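# Close the white door from inside until it latches

## Task

From inside the room, push the white door shut so the latch catches and keeps it closed. Change nothing else, hold nothing at the end, release the door and back away. The robot must not topple or be left leaning, or the task fails. When everything has settled, both arms, both hands and the lift should be touching nothing, and the base should not rest against any movable object such as a box, cart, lid, drawer or loose part.

## Robot and tools

ROBOT. LinearBot: a base that can drive forward, sideways or turn on the spot, with a tall column (about 1.7 m). A carriage rides the column (lift_m) and carries two identical six-joint arms, left and right, each ending in a two-finger gripper. Arm bases sit about 0.57 m + lift_m above the floor; the carriage hangs about 0.15 m lower than that. A hand reaches up to 0.78 m from its shoulder but only about 0.38 m below the arm base. Parked arm: joints 1-6 = 0, 0.05, 0.05, 1.45, 0, 0. With both parked the robot is roughly 0.85 m wide and 0.65 m long.

CAMERAS. carriage_camera is fixed on the carriage, facing forward and tilted about 20 degrees down. left_wrist_camera and right_wrist_camera look out past each hand's fingertips.

FRAMES. All positions are in metres. Base frame: origin on the floor below the base centre, x forward, y left, z up. The left_hand and right_hand readings are in this frame and mark the midpoint between the finger pads; quat_wxyz gives hand orientation (hand z along the fingers, y the opening direction). The odometry frame is the base frame as it stood at scene start; base_odometry counts wheel turns only (slip counts as travel), heading in rad, left positive, -3.142 to 3.142.

TOOL move. An action uses "base", "joints" or both, optionally "speeds" and "min_time_s"; "cameras" and "blocking" are extras. Calling with no action just reports state and images.
- base: an object with exactly one key, each a relative offset from where the base last reported itself: translate_m (m, forward +, -2 to 2), strafe_m (m, left +, -2 to 2), rotate_rad (rad, counter-clockwise +, -6.3 to 6.3).
- joints: one flat object holding absolute targets for both arms and the lift, keyed by name. lift_m 0 to 1 m. For each arm (prefix left_ or right_): joint1_rad -2.617 to 3.054 (vertical-axis swing, 0 forward, + left); joint2_rad 0 to 3.141 (shoulder: 0 upper arm back and level, 1.57 upright, 3.14 forward level); joint3_rad 0 to 3.141 (elbow, 0 folded, 3.14 straight); joint4_rad -1.57 to 1.57 (wrist pitch, + lifts fingertips); joint5_rad -1.57 to 1.57 (wrist yaw, + turns fingertips right); joint6_rad -2.094 to 2.094 (hand roll); gripper_m 0 to 0.093 m pad gap. Omitted joints keep their earlier targets.
- speeds: per-action top speeds: translate_m and strafe_m 0.02-0.5 m/s, rotate_rad 0.05-1.57 rad/s, lift_m 0.08-0.27 m/s (default 0.25).
- min_time_s: 0.1-8 s, minimum duration of arm and gripper motions; 2 or more gives straighter, slower hand paths. Too small a value makes arms rush and overshoot.
- blocking: true/omitted waits until everything rests; false returns within about half a second while motion continues.
- cameras: list from carriage_camera, left_wrist_camera, right_wrist_camera, all; [] for none.
Unknown keys make the call invalid; out-of-range numbers get it refused. A refusal or an unrequested stop cancels the remaining robot calls in that reply. Actions end after about 14 s (time_out).

OTHER TOOLS. wait(seconds 0-10, cameras) lets the scene run and returns state; stop(cameras) brakes everything still moving (not an instant brake; braked joints may keep pressing); zoom_image(camera, region [x0,y0,x1,y1] pixels, up to 504x504) enlarges the latest image; read_manual gives licence texts only; finished_scene(scene) ends the scene irreversibly.

RESULT LINES. base_status and joint_status per commanded motion: done, moving, off_target (came to rest short, may still push), contact_stop (base or lift met resistance; target dropped), time_out, not_followed (an arm target withheld, e.g. arms would nearly collide), limit_stop_at_motor_heat. "move" summarises the worst status. on_its_own lists uncommanded behaviour ("held at" = target, not reading). joint_positions gives readings; motor_effort gives percent of maximum with peak in brackets; joint torques come in joint order; the Motor temperatures line lists each arm's joints then gripper. MOTOR HOT appears at 75 °C; at 100 °C that arm goes limp for 30-60 s (OVER-TEMPERATURE FAULT), then resend targets. "pictures" names the images in order.

CAUTIONS. Arms have no contact stop and keep pressing when blocked; the base contact stop ignores the arms and may be late. Hand readings can be off, usually the real hand is lower. Keep arms parked while driving or thinking to limit heat. Never let the arms strike or squeeze each other. The robot tips easily with a high carriage, outstretched arms, or when pushing or pulling; never drive away while gripping a door handle, and watch for a hand z rising by itself, which signals a lean. After a contact stop, back off about 0.2 m. Avoid slamming the door or hitting fixed things hard. To release, command a gripper gap well above the reading, then withdraw the arms, park them, and drive clear so nothing on the robot touches the door or any loose object.

Each tool is called after "Emit:" as a command line: name --argument value for each argument, lists and objects as JSON in quotes; but a table of rows of numbers goes row by row, as --pt "numbers of a row", without its own name.

## Session

Emit:
move

Scene clock: 0.00 s.
Joint torques (N m): no reading
Motor temperatures (°C): left_arm=[31 34 39 31 28 30 27] | right_arm=[32 35 36 31 30 29 31]
base_odometry: x=+0.000 y=+0.000 heading=+0.000
base_status: not commanded
joint_positions: lift_m=+0.300 left_joint1_rad=-0.003 left_joint2_rad=+0.052 left_joint3_rad=+0.038 left_joint4_rad=+1.430 left_joint5_rad=-0.033 left_joint6_rad=+0.031 left_gripper_m=+0.09396 right_joint1_rad=+0.000 right_joint2_rad=+0.035 right_joint3_rad=+0.040 right_joint4_rad=+1.434 right_joint5_rad=-0.028 right_joint6_rad=-0.032 right_gripper_m=+0.09396
joint_status: not commanded
motor_effort: lift_m=+18 drive_wheels=+1
left_hand: x=+0.2553 y=+0.3028 z=+1.3095 quat_wxyz=(+0.997, -0.015, +0.077, +0.015) (m; base frame)
right_hand: x=+0.2486 y=-0.2923 z=+1.3103 quat_wxyz=(+0.998, -0.015, +0.066, -0.015) (m; base frame)
pictures: carriage_camera, left_wrist_camera, right_wrist_camera
Images, in order (width x height): carriage_camera 672x504, left_wrist_camera 672x504, right_wrist_camera 672x504.

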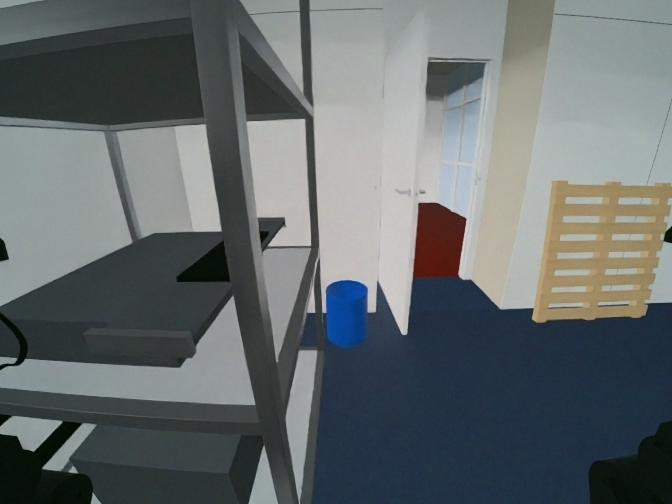

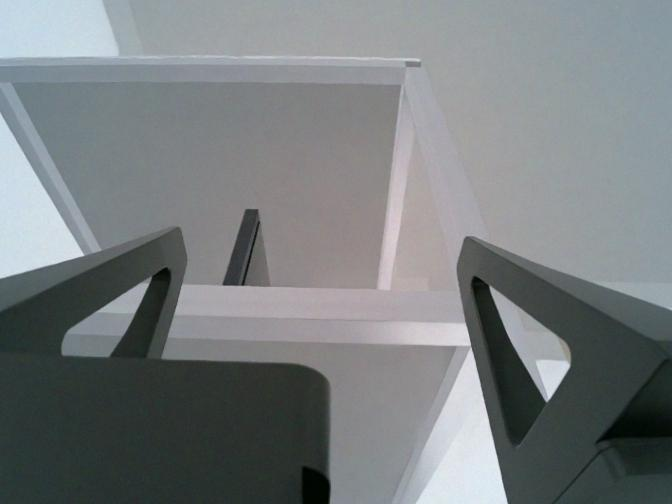

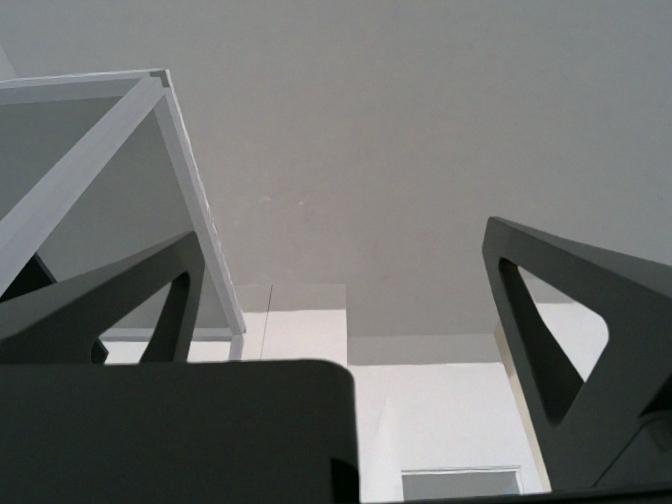

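Emit:
zoom_image --camera "carriage_camera" --region '[300, 0, 540, 360]'

Emit:
zoom_image --camera "carriage_camera" --region '[168, 0, 672, 504]'

Scaled by 1.400 from the camera's 672x504 image, which has a finer 960x720 frame.

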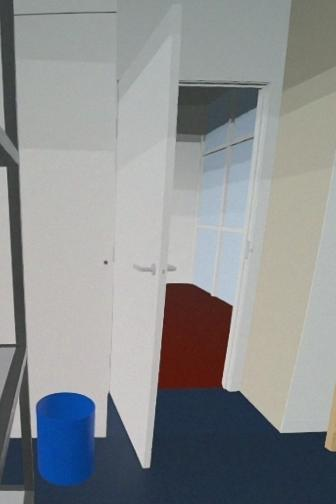

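Scaled by 1.000.

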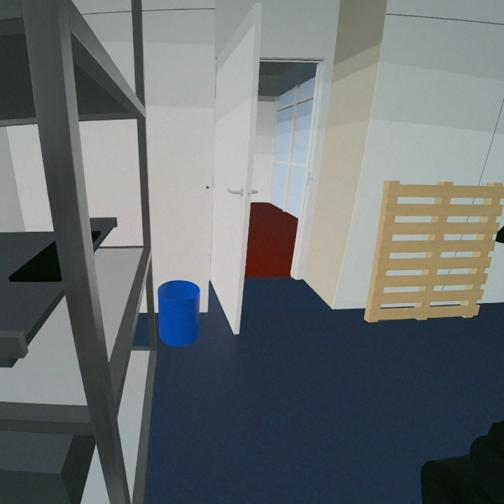

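Emit:
move --base '{"strafe_m": -0.6}' --joints '{"lift_m": 0.4, "left_gripper_m": 0.0}' --speeds '{"strafe_m": 0.3}' --cameras '["carriage_camera"]'

Scene clock: 199.33 s.
Joint torques (N m): left_arm=[0.06 4.04 5.67 -0.11 0.11 0.05] | right_arm=[-0.18 3.81 5.98 -0.22 -0.04 -0.03]
move: done
base_odometry: x=-0.001 y=-0.600 heading=-0.001
base_status: done
joint_positions: lift_m=+0.400 left_joint1_rad=-0.003 left_joint2_rad=+0.052 left_joint3_rad=+0.038 left_joint4_rad=+1.430 left_joint5_rad=-0.033 left_joint6_rad=+0.031 left_gripper_m=+0.00067 right_joint1_rad=+0.000 right_joint2_rad=+0.035 right_joint3_rad=+0.040 right_joint4_rad=+1.434 right_joint5_rad=-0.028 right_joint6_rad=-0.032 right_gripper_m=+0.09396
joint_status: all done
motor_effort: lift_m=+17(22) drive_wheels=-2(18)
left_hand: x=+0.2553 y=+0.3028 z=+1.4096 quat_wxyz=(+0.997, -0.015, +0.077, +0.015) (m; base frame)
right_hand: x=+0.2486 y=-0.2923 z=+1.4104 quat_wxyz=(+0.998, -0.015, +0.066, -0.015) (m; base frame)
pictures: carriage_camera
Images, in order (width x height): carriage_camera 672x504.

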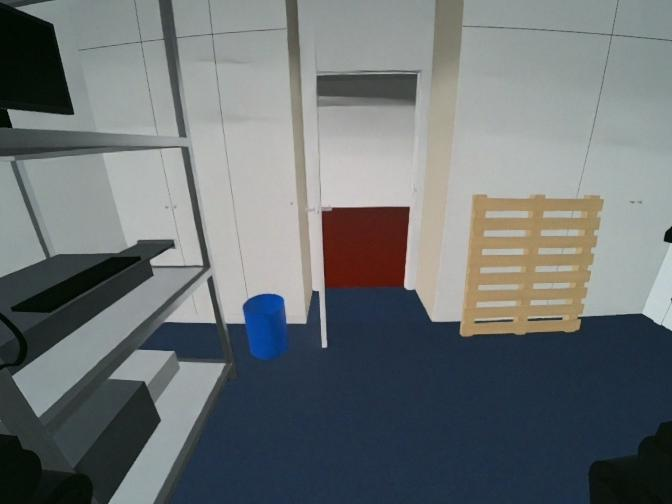

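Emit:
move --base '{"translate_m": 1.0}' --joints '{"left_joint1_rad": 0.0, "left_joint2_rad": 2.0, "left_joint3_rad": 1.106, "left_joint4_rad": 0.894, "left_joint5_rad": 0.0, "left_joint6_rad": 0.0}' --speeds '{"translate_m": 0.35}' --min_time_s 2 --cameras '["carriage_camera", "left_wrist_camera"]'

Scene clock: 237.53 s.
Joint torques (N m): left_arm=[0.03 -10.54 8.5 1.92 0.31 -0.1] | right_arm=[-0.16 3.96 5.98 -0.19 -0.06 -0.06]
Motor temperatures (°C): left_arm=[30 35 44 31 28 30 28] | right_arm=[31 37 38 29 29 29 31]
move: done
base_odometry: x=+0.999 y=-0.601 heading=-0.001
base_status: done
joint_positions: lift_m=+0.400 left_joint1_rad=-0.003 left_joint2_rad=+1.992 left_joint3_rad=+1.080 left_joint4_rad=+0.899 left_joint5_rad=-0.015 left_joint6_rad=+0.012 left_gripper_m=+0.00067 right_joint1_rad=+0.000 right_joint2_rad=+0.035 right_joint3_rad=+0.040 right_joint4_rad=+1.434 right_joint5_rad=-0.028 right_joint6_rad=-0.032 right_gripper_m=+0.09396
joint_status: all done
motor_effort: lift_m=+17(18) drive_wheels=+0(16)
left_hand: x=+0.7885 y=+0.2979 z=+1.1747 quat_wxyz=(+0.702, +0.000, +0.712, +0.009) (m; base frame)
right_hand: x=+0.2486 y=-0.2923 z=+1.4104 quat_wxyz=(+0.998, -0.015, +0.066, -0.015) (m; base frame)
pictures: carriage_camera, left_wrist_camera
Images, in order (width x height): carriage_camera 672x504, left_wrist_camera 672x504.

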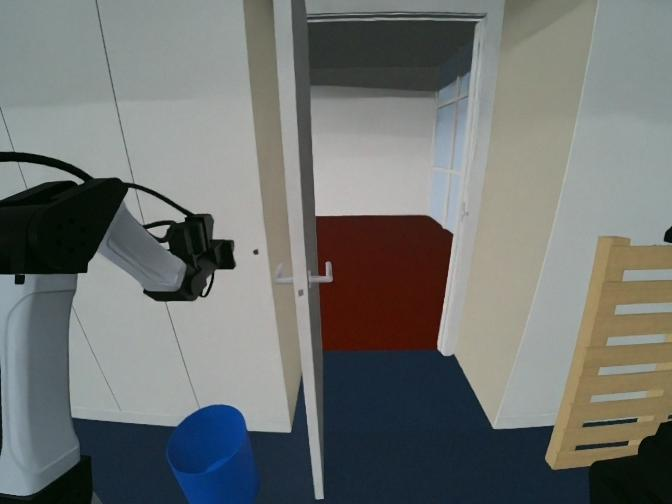

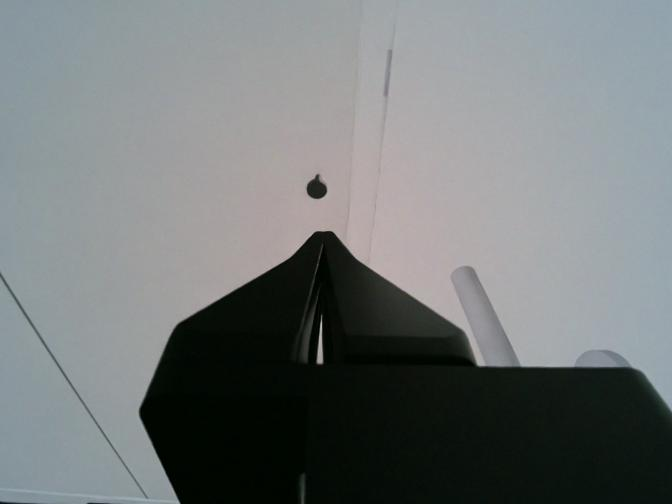

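Emit:
move --base '{"translate_m": 0.25}' --speeds '{"translate_m": 0.2}' --cameras '["carriage_camera", "left_wrist_camera"]'

Emit:
move --base '{"rotate_rad": -0.3}' --speeds '{"rotate_rad": 0.2}' --cameras '["carriage_camera", "left_wrist_camera"]'

Scene clock: 249.87 s.
Joint torques (N m): left_arm=[0.17 -10.59 8.53 1.94 0.27 -0.11] | right_arm=[-0.1 3.78 5.85 -0.19 -0.04 -0.05]
move: done
base_odometry: x=+1.249 y=-0.602 heading=-0.001
base_status: done
joint_positions: lift_m=+0.400 left_joint1_rad=-0.003 left_joint2_rad=+1.992 left_joint3_rad=+1.080 left_joint4_rad=+0.897 left_joint5_rad=-0.015 left_joint6_rad=+0.012 left_gripper_m=+0.00067 right_joint1_rad=+0.000 right_joint2_rad=+0.035 right_joint3_rad=+0.040 right_joint4_rad=+1.433 right_joint5_rad=-0.028 right_joint6_rad=-0.032 right_gripper_m=+0.09396
joint_status: not commanded
motor_effort: lift_m=+17(18) drive_wheels=-1(13)
left_hand: x=+0.7885 y=+0.2978 z=+1.1744 quat_wxyz=(+0.702, +0.000, +0.712, +0.008) (m; base frame)
right_hand: x=+0.2487 y=-0.2923 z=+1.4104 quat_wxyz=(+0.998, -0.015, +0.066, -0.015) (m; base frame)
pictures: carriage_camera, left_wrist_camera
Images, in order (width x height): carriage_camera 672x504, left_wrist_camera 672x504.

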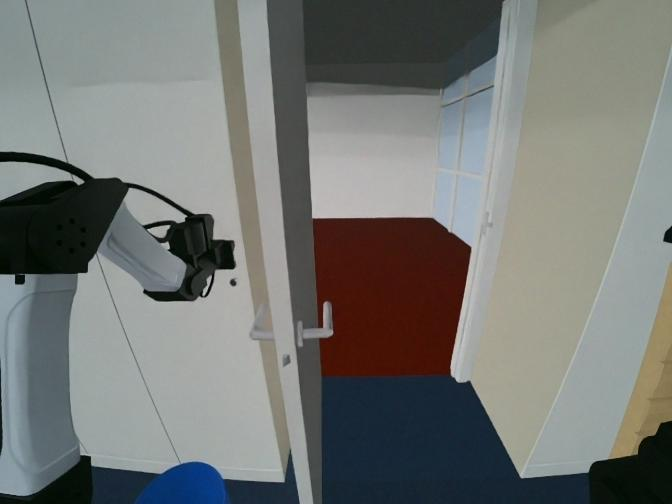

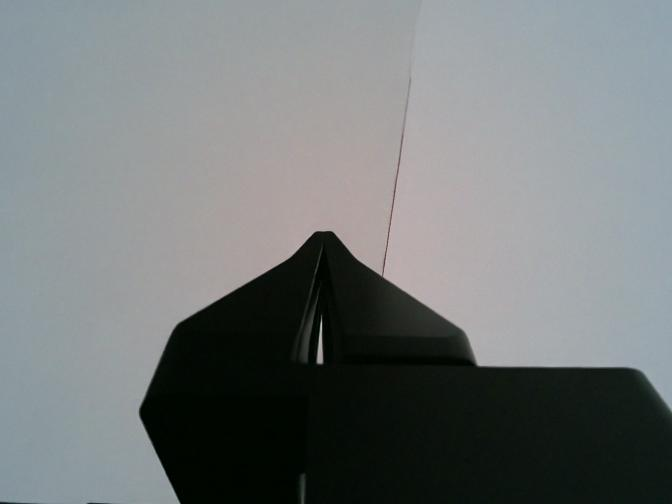

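Scene clock: 251.90 s.
Joint torques (N m): left_arm=[0.25 -10.62 8.27 1.94 0.28 0.02] | right_arm=[-0.09 3.88 5.94 -0.18 -0.06 -0.04]
move: done
base_odometry: x=+1.250 y=-0.602 heading=-0.301
base_status: done
joint_positions: lift_m=+0.400 left_joint1_rad=-0.006 left_joint2_rad=+1.992 left_joint3_rad=+1.081 left_joint4_rad=+0.897 left_joint5_rad=-0.014 left_joint6_rad=+0.000 left_gripper_m=+0.00067 right_joint1_rad=+0.000 right_joint2_rad=+0.035 right_joint3_rad=+0.040 right_joint4_rad=+1.433 right_joint5_rad=-0.028 right_joint6_rad=-0.032 right_gripper_m=+0.09396
joint_status: not commanded
motor_effort: lift_m=+18(18) drive_wheels=+8(15)
left_hand: x=+0.7886 y=+0.2965 z=+1.1744 quat_wxyz=(+0.702, -0.003, +0.712, +0.003) (m; base frame)
right_hand: x=+0.2487 y=-0.2923 z=+1.4104 quat_wxyz=(+0.998, -0.015, +0.066, -0.015) (m; base frame)
pictures: carriage_camera, left_wrist_camera
Images, in order (width x height): carriage_camera 672x504, left_wrist_camera 672x504.

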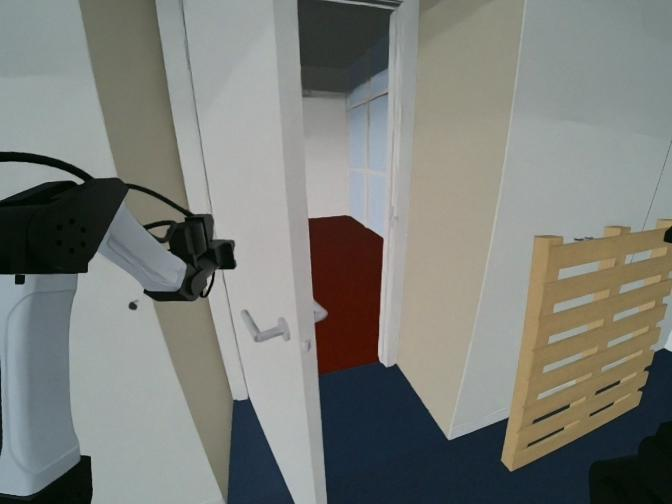

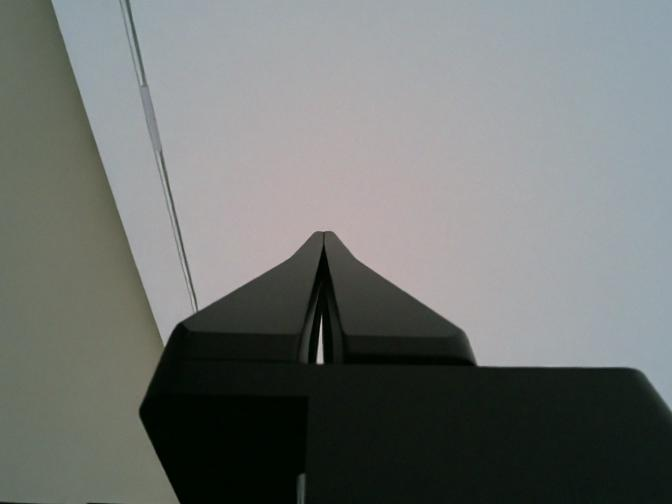

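Emit:
move --base '{"rotate_rad": -0.3}' --speeds '{"rotate_rad": 0.3}' --cameras '["carriage_camera", "left_wrist_camera"]'

Scene clock: 256.87 s.
Joint torques (N m): left_arm=[0.18 -10.52 8.38 1.96 0.31 0.05] | right_arm=[-0.09 3.89 6.04 -0.18 -0.05 -0.04]
move: done
base_odometry: x=+1.250 y=-0.602 heading=-0.601
base_status: done
joint_positions: lift_m=+0.400 left_joint1_rad=-0.006 left_joint2_rad=+1.992 left_joint3_rad=+1.081 left_joint4_rad=+0.896 left_joint5_rad=-0.016 left_joint6_rad=+0.000 left_gripper_m=+0.00066 right_joint1_rad=+0.000 right_joint2_rad=+0.035 right_joint3_rad=+0.040 right_joint4_rad=+1.433 right_joint5_rad=-0.028 right_joint6_rad=-0.032 right_gripper_m=+0.09396
joint_status: not commanded
motor_effort: lift_m=+18(18) drive_wheels=+5(17)
left_hand: x=+0.7886 y=+0.2965 z=+1.1742 quat_wxyz=(+0.702, -0.004, +0.713, +0.003) (m; base frame)
right_hand: x=+0.2487 y=-0.2923 z=+1.4104 quat_wxyz=(+0.998, -0.015, +0.066, -0.015) (m; base frame)
pictures: carriage_camera, left_wrist_camera
Images, in order (width x height): carriage_camera 672x504, left_wrist_camera 672x504.

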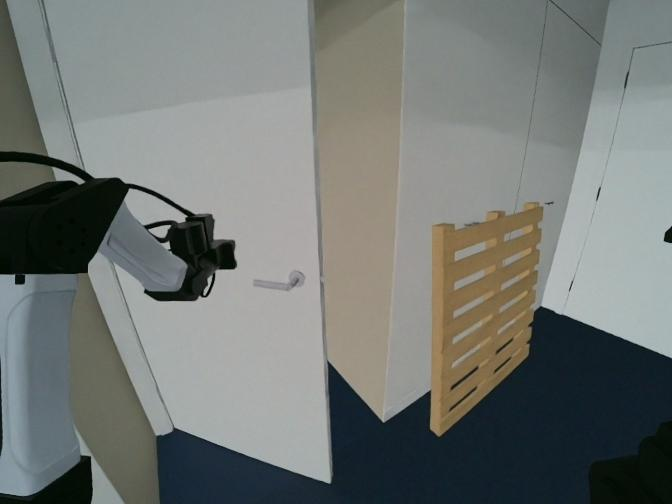

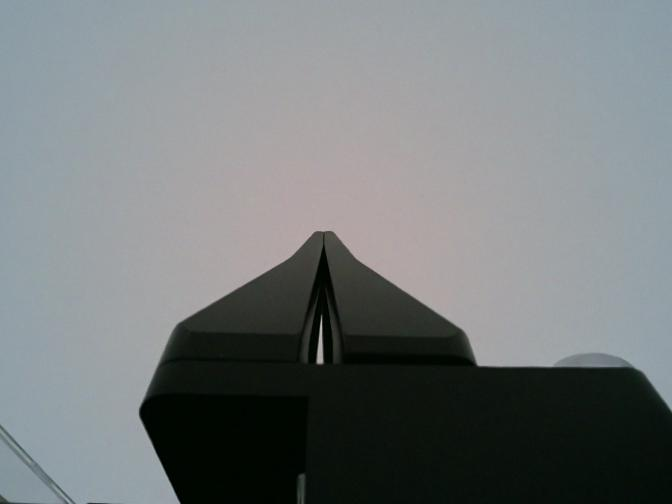

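Emit:
move --base '{"translate_m": 0.65}' --speeds '{"translate_m": 0.2}' --cameras '["carriage_camera", "left_wrist_camera"]'

Scene clock: 275.37 s.
Joint torques (N m): left_arm=[0.31 -10.37 8.38 1.95 0.19 0.06] | right_arm=[-0.13 3.7 5.78 -0.19 -0.06 -0.02]
Motor temperatures (°C): left_arm=[30 40 46 37 28 30 28] | right_arm=[31 36 38 29 29 29 31]
move: done
base_odometry: x=+1.786 y=-0.970 heading=-0.601
base_status: done
joint_positions: lift_m=+0.400 left_joint1_rad=-0.005 left_joint2_rad=+1.992 left_joint3_rad=+1.080 left_joint4_rad=+0.896 left_joint5_rad=-0.009 left_joint6_rad=+0.000 left_gripper_m=+0.00066 right_joint1_rad=+0.000 right_joint2_rad=+0.035 right_joint3_rad=+0.040 right_joint4_rad=+1.434 right_joint5_rad=-0.028 right_joint6_rad=-0.032 right_gripper_m=+0.09396
joint_status: not commanded
motor_effort: lift_m=+18(18) drive_wheels=-3(22)
left_hand: x=+0.7885 y=+0.2958 z=+1.1745 quat_wxyz=(+0.702, -0.002, +0.713, +0.001) (m; base frame)
right_hand: x=+0.2486 y=-0.2923 z=+1.4104 quat_wxyz=(+0.998, -0.015, +0.066, -0.015) (m; base frame)
pictures: carriage_camera, left_wrist_camera
Images, in order (width x height): carriage_camera 672x504, left_wrist_camera 672x504.

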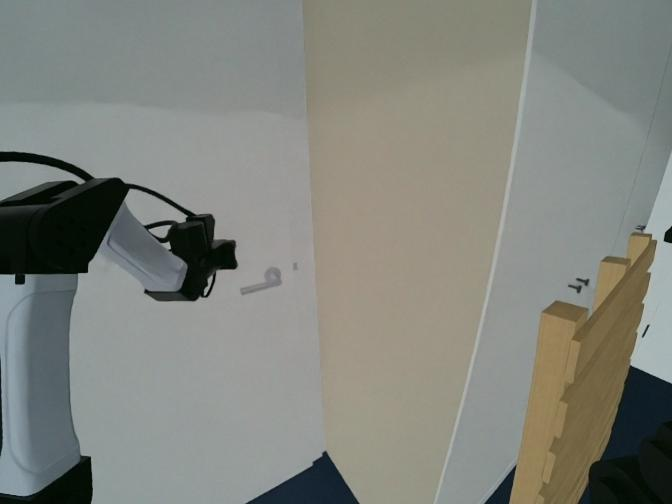

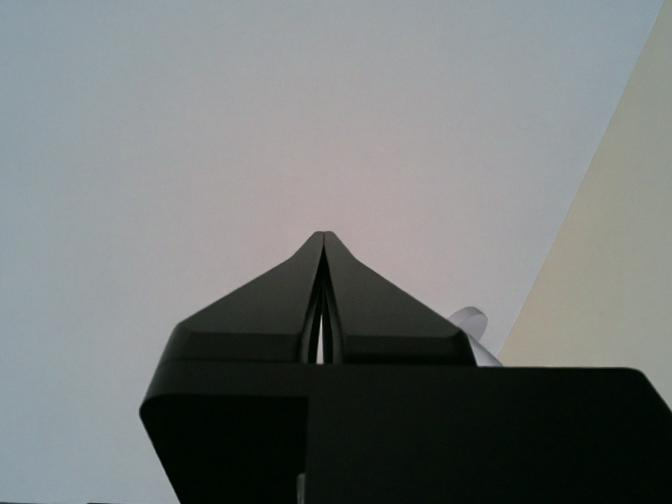

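Emit:
move --joints '{"left_joint1_rad": 0.3}' --min_time_s 1.5 --cameras '["carriage_camera"]'

Emit:
move --joints '{"left_joint1_rad": 0.3, "left_joint2_rad": 2.41, "left_joint3_rad": 1.805, "left_joint4_rad": 0.605}' --min_time_s 2 --cameras '["carriage_camera", "left_wrist_camera"]'

Scene clock: 303.67 s.
Joint torques (N m): left_arm=[6.17 -10.47 8.44 1.95 -2.35 0.05] | right_arm=[-0.16 3.92 6 -0.21 -0.05 -0.04]
move: off_target
base_odometry: x=+1.785 y=-0.970 heading=-0.602
base_status: not commanded
joint_positions: lift_m=+0.400 left_joint1_rad=+0.217 left_joint2_rad=+1.992 left_joint3_rad=+1.080 left_joint4_rad=+0.895 left_joint5_rad=+0.216 left_joint6_rad=+0.000 left_gripper_m=+0.00066 right_joint1_rad=+0.000 right_joint2_rad=+0.035 right_joint3_rad=+0.040 right_joint4_rad=+1.434 right_joint5_rad=-0.028 right_joint6_rad=-0.032 right_gripper_m=+0.09396
joint_status: left_joint1_rad off_target (ended at +0.217, target +0.300)
motor_effort: lift_m=+18(18) drive_wheels=+6(8)
left_hand: x=+0.7791 y=+0.3833 z=+1.1743 quat_wxyz=(+0.701, -0.002, +0.713, -0.001) (m; base frame)
right_hand: x=+0.2486 y=-0.2923 z=+1.4104 quat_wxyz=(+0.998, -0.015, +0.066, -0.015) (m; base frame)
pictures: carriage_camera
Images, in order (width x height): carriage_camera 672x504.

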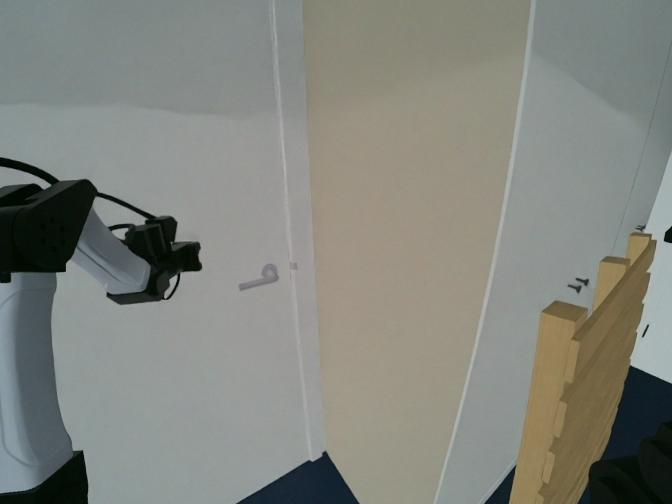

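Scene clock: 305.97 s.
Joint torques (N m): left_arm=[15.94 -4.3 21.98 2.78 -5.73 -0.57] | right_arm=[-0.13 3.86 5.98 -0.2 -0.06 -0.03]
move: off_target
base_odometry: x=+1.785 y=-0.969 heading=-0.601
base_status: not commanded
joint_positions: lift_m=+0.400 left_joint1_rad=+0.091 left_joint2_rad=+2.305 left_joint3_rad=+1.628 left_joint4_rad=+0.512 left_joint5_rad=+0.512 left_joint6_rad=+0.058 left_gripper_m=+0.00065 right_joint1_rad=+0.000 right_joint2_rad=+0.035 right_joint3_rad=+0.040 right_joint4_rad=+1.433 right_joint5_rad=-0.028 right_joint6_rad=-0.032 right_gripper_m=+0.09396
joint_status: left_joint1_rad off_target (ended at +0.091, target +0.300); left_joint2_rad off_target (ended at +2.305, target +2.410); left_joint3_rad off_target (ended at +1.628, target +1.805); left_joint4_rad off_target (ended at +0.512, target +0.605)
motor_effort: lift_m=+18(18) drive_wheels=+18(20)
left_hand: x=+0.8682 y=+0.2709 z=+1.1463 quat_wxyz=(+0.638, +0.151, +0.741, -0.146) (m; base frame)
right_hand: x=+0.2487 y=-0.2923 z=+1.4103 quat_wxyz=(+0.998, -0.015, +0.066, -0.015) (m; base frame)
pictures: carriage_camera, left_wrist_camera
Images, in order (width x height): carriage_camera 672x504, left_wrist_camera 672x504.

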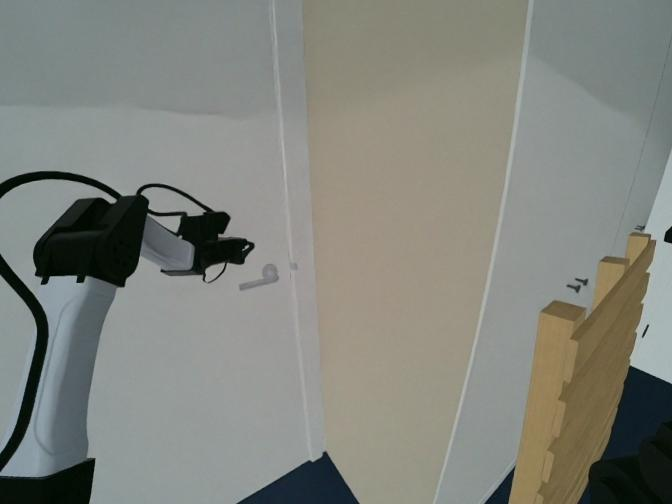

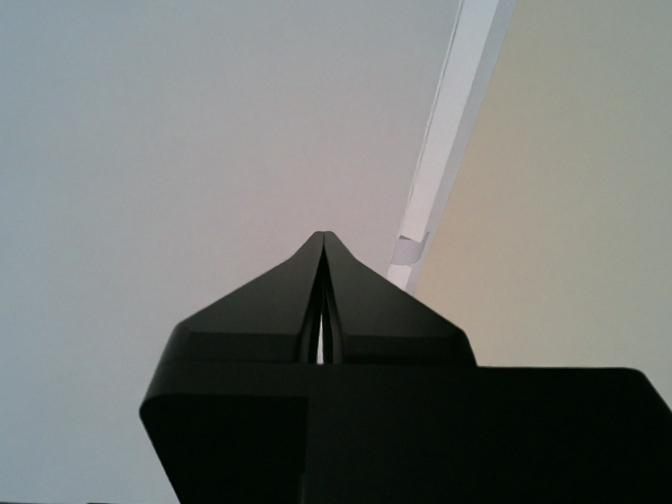

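Emit:
zoom_image --camera "carriage_camera" --region '[180, 180, 340, 300]'

Emit:
zoom_image --camera "carriage_camera" --region '[230, 380, 390, 500]'

Scaled by 3.150 from the camera's 672x504 image, which has a finer 960x720 frame.

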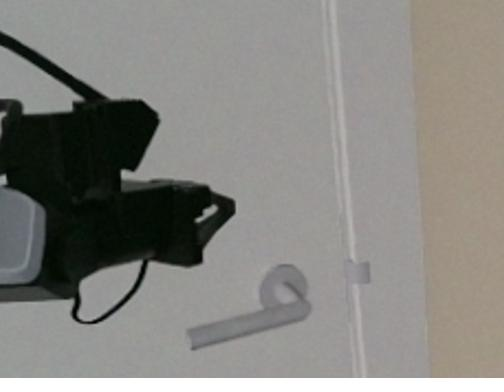

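Scaled by 3.150 from the camera's 672x504 image, which has a finer 960x720 frame.

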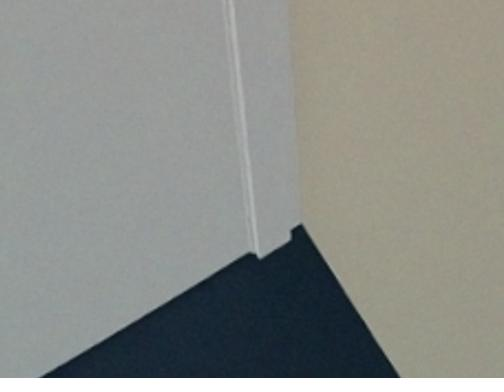

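Emit:
move --joints '{"left_joint1_rad": 0.0, "left_joint2_rad": 2.0, "left_joint3_rad": 1.106, "left_joint4_rad": 0.894, "left_joint5_rad": 0.0}' --min_time_s 1.5 --cameras '["carriage_camera"]'

Emit:
zoom_image --camera "carriage_camera" --region '[180, 180, 340, 300]'

Emit:
zoom_image --camera "carriage_camera" --region '[230, 380, 390, 500]'

Scene clock: 321.47 s.
Joint torques (N m): left_arm=[-0.14 -15.72 5.49 2.17 -0.1 -0.08] | right_arm=[-0.08 3.86 5.96 -0.2 -0.05 -0.04]
Motor temperatures (°C): left_arm=[41 42 65 46 49 30 28] | right_arm=[31 36 38 29 29 29 31]
move: done
base_odometry: x=+1.786 y=-0.970 heading=-0.601
base_status: not commanded
joint_positions: lift_m=+0.400 left_joint1_rad=+0.000 left_joint2_rad=+2.042 left_joint3_rad=+1.113 left_joint4_rad=+0.871 left_joint5_rad=+0.016 left_joint6_rad=+0.012 left_gripper_m=+0.00065 right_joint1_rad=+0.000 right_joint2_rad=+0.035 right_joint3_rad=+0.040 right_joint4_rad=+1.433 right_joint5_rad=-0.028 right_joint6_rad=-0.032 right_gripper_m=+0.09396
joint_status: all done
motor_effort: lift_m=+18(18) drive_wheels=+5(19)
left_hand: x=+0.7973 y=+0.2944 z=+1.1545 quat_wxyz=(+0.686, +0.010, +0.727, -0.002) (m; base frame)
right_hand: x=+0.2487 y=-0.2923 z=+1.4103 quat_wxyz=(+0.998, -0.015, +0.066, -0.015) (m; base frame)
pictures: carriage_camera
Images, in order (width x height): carriage_camera 672x504.

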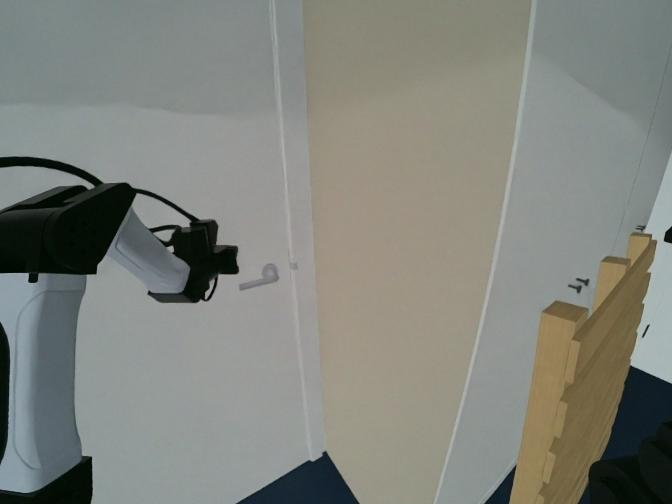

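Scaled by 3.150 from the camera's 672x504 image, which has a finer 960x720 frame.

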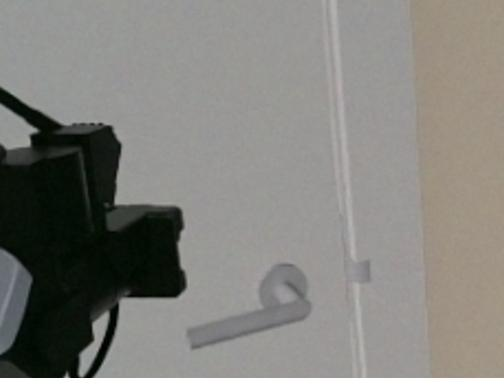

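Scaled by 3.150 from the camera's 672x504 image, which has a finer 960x720 frame.

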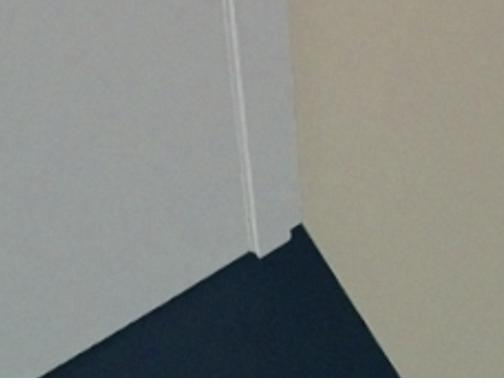

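Emit:
move --base '{"translate_m": -0.3}' --speeds '{"translate_m": 0.25}' --cameras '["carriage_camera"]'

Emit:
zoom_image --camera "carriage_camera" --region '[180, 160, 380, 310]'

Scene clock: 336.27 s.
Joint torques (N m): left_arm=[-0.03 -15.39 5.72 2.19 -0.06 -0.1] | right_arm=[-0.17 3.79 6.01 -0.2 -0.06 -0.05]
Motor temperatures (°C): left_arm=[38 47 58 46 40 30 28] | right_arm=[31 36 38 29 29 29 31]
move: done
base_odometry: x=+1.538 y=-0.800 heading=-0.601
base_status: done
joint_positions: lift_m=+0.400 left_joint1_rad=+0.001 left_joint2_rad=+2.037 left_joint3_rad=+1.110 left_joint4_rad=+0.877 left_joint5_rad=+0.015 left_joint6_rad=+0.012 left_gripper_m=+0.00065 right_joint1_rad=+0.000 right_joint2_rad=+0.035 right_joint3_rad=+0.040 right_joint4_rad=+1.433 right_joint5_rad=-0.028 right_joint6_rad=-0.032 right_gripper_m=+0.09396
joint_status: not commanded
motor_effort: lift_m=+18(18) drive_wheels=+0(16)
left_hand: x=+0.7966 y=+0.2949 z=+1.1577 quat_wxyz=(+0.689, +0.009, +0.724, -0.001) (m; base frame)
right_hand: x=+0.2487 y=-0.2923 z=+1.4103 quat_wxyz=(+0.998, -0.015, +0.066, -0.015) (m; base frame)
pictures: carriage_camera
Images, in order (width x height): carriage_camera 672x504.

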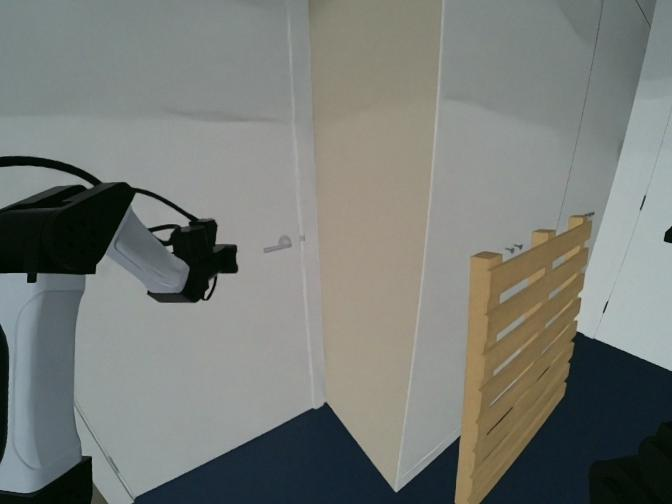

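Scaled by 2.520 from the camera's 672x504 image, which has a finer 960x720 frame.

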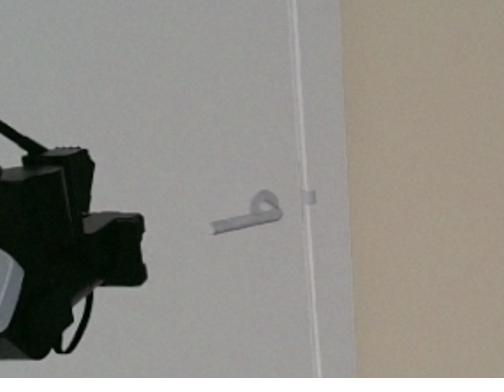

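Emit:
finished_scene --scene 1

The scene is finished: the task was done.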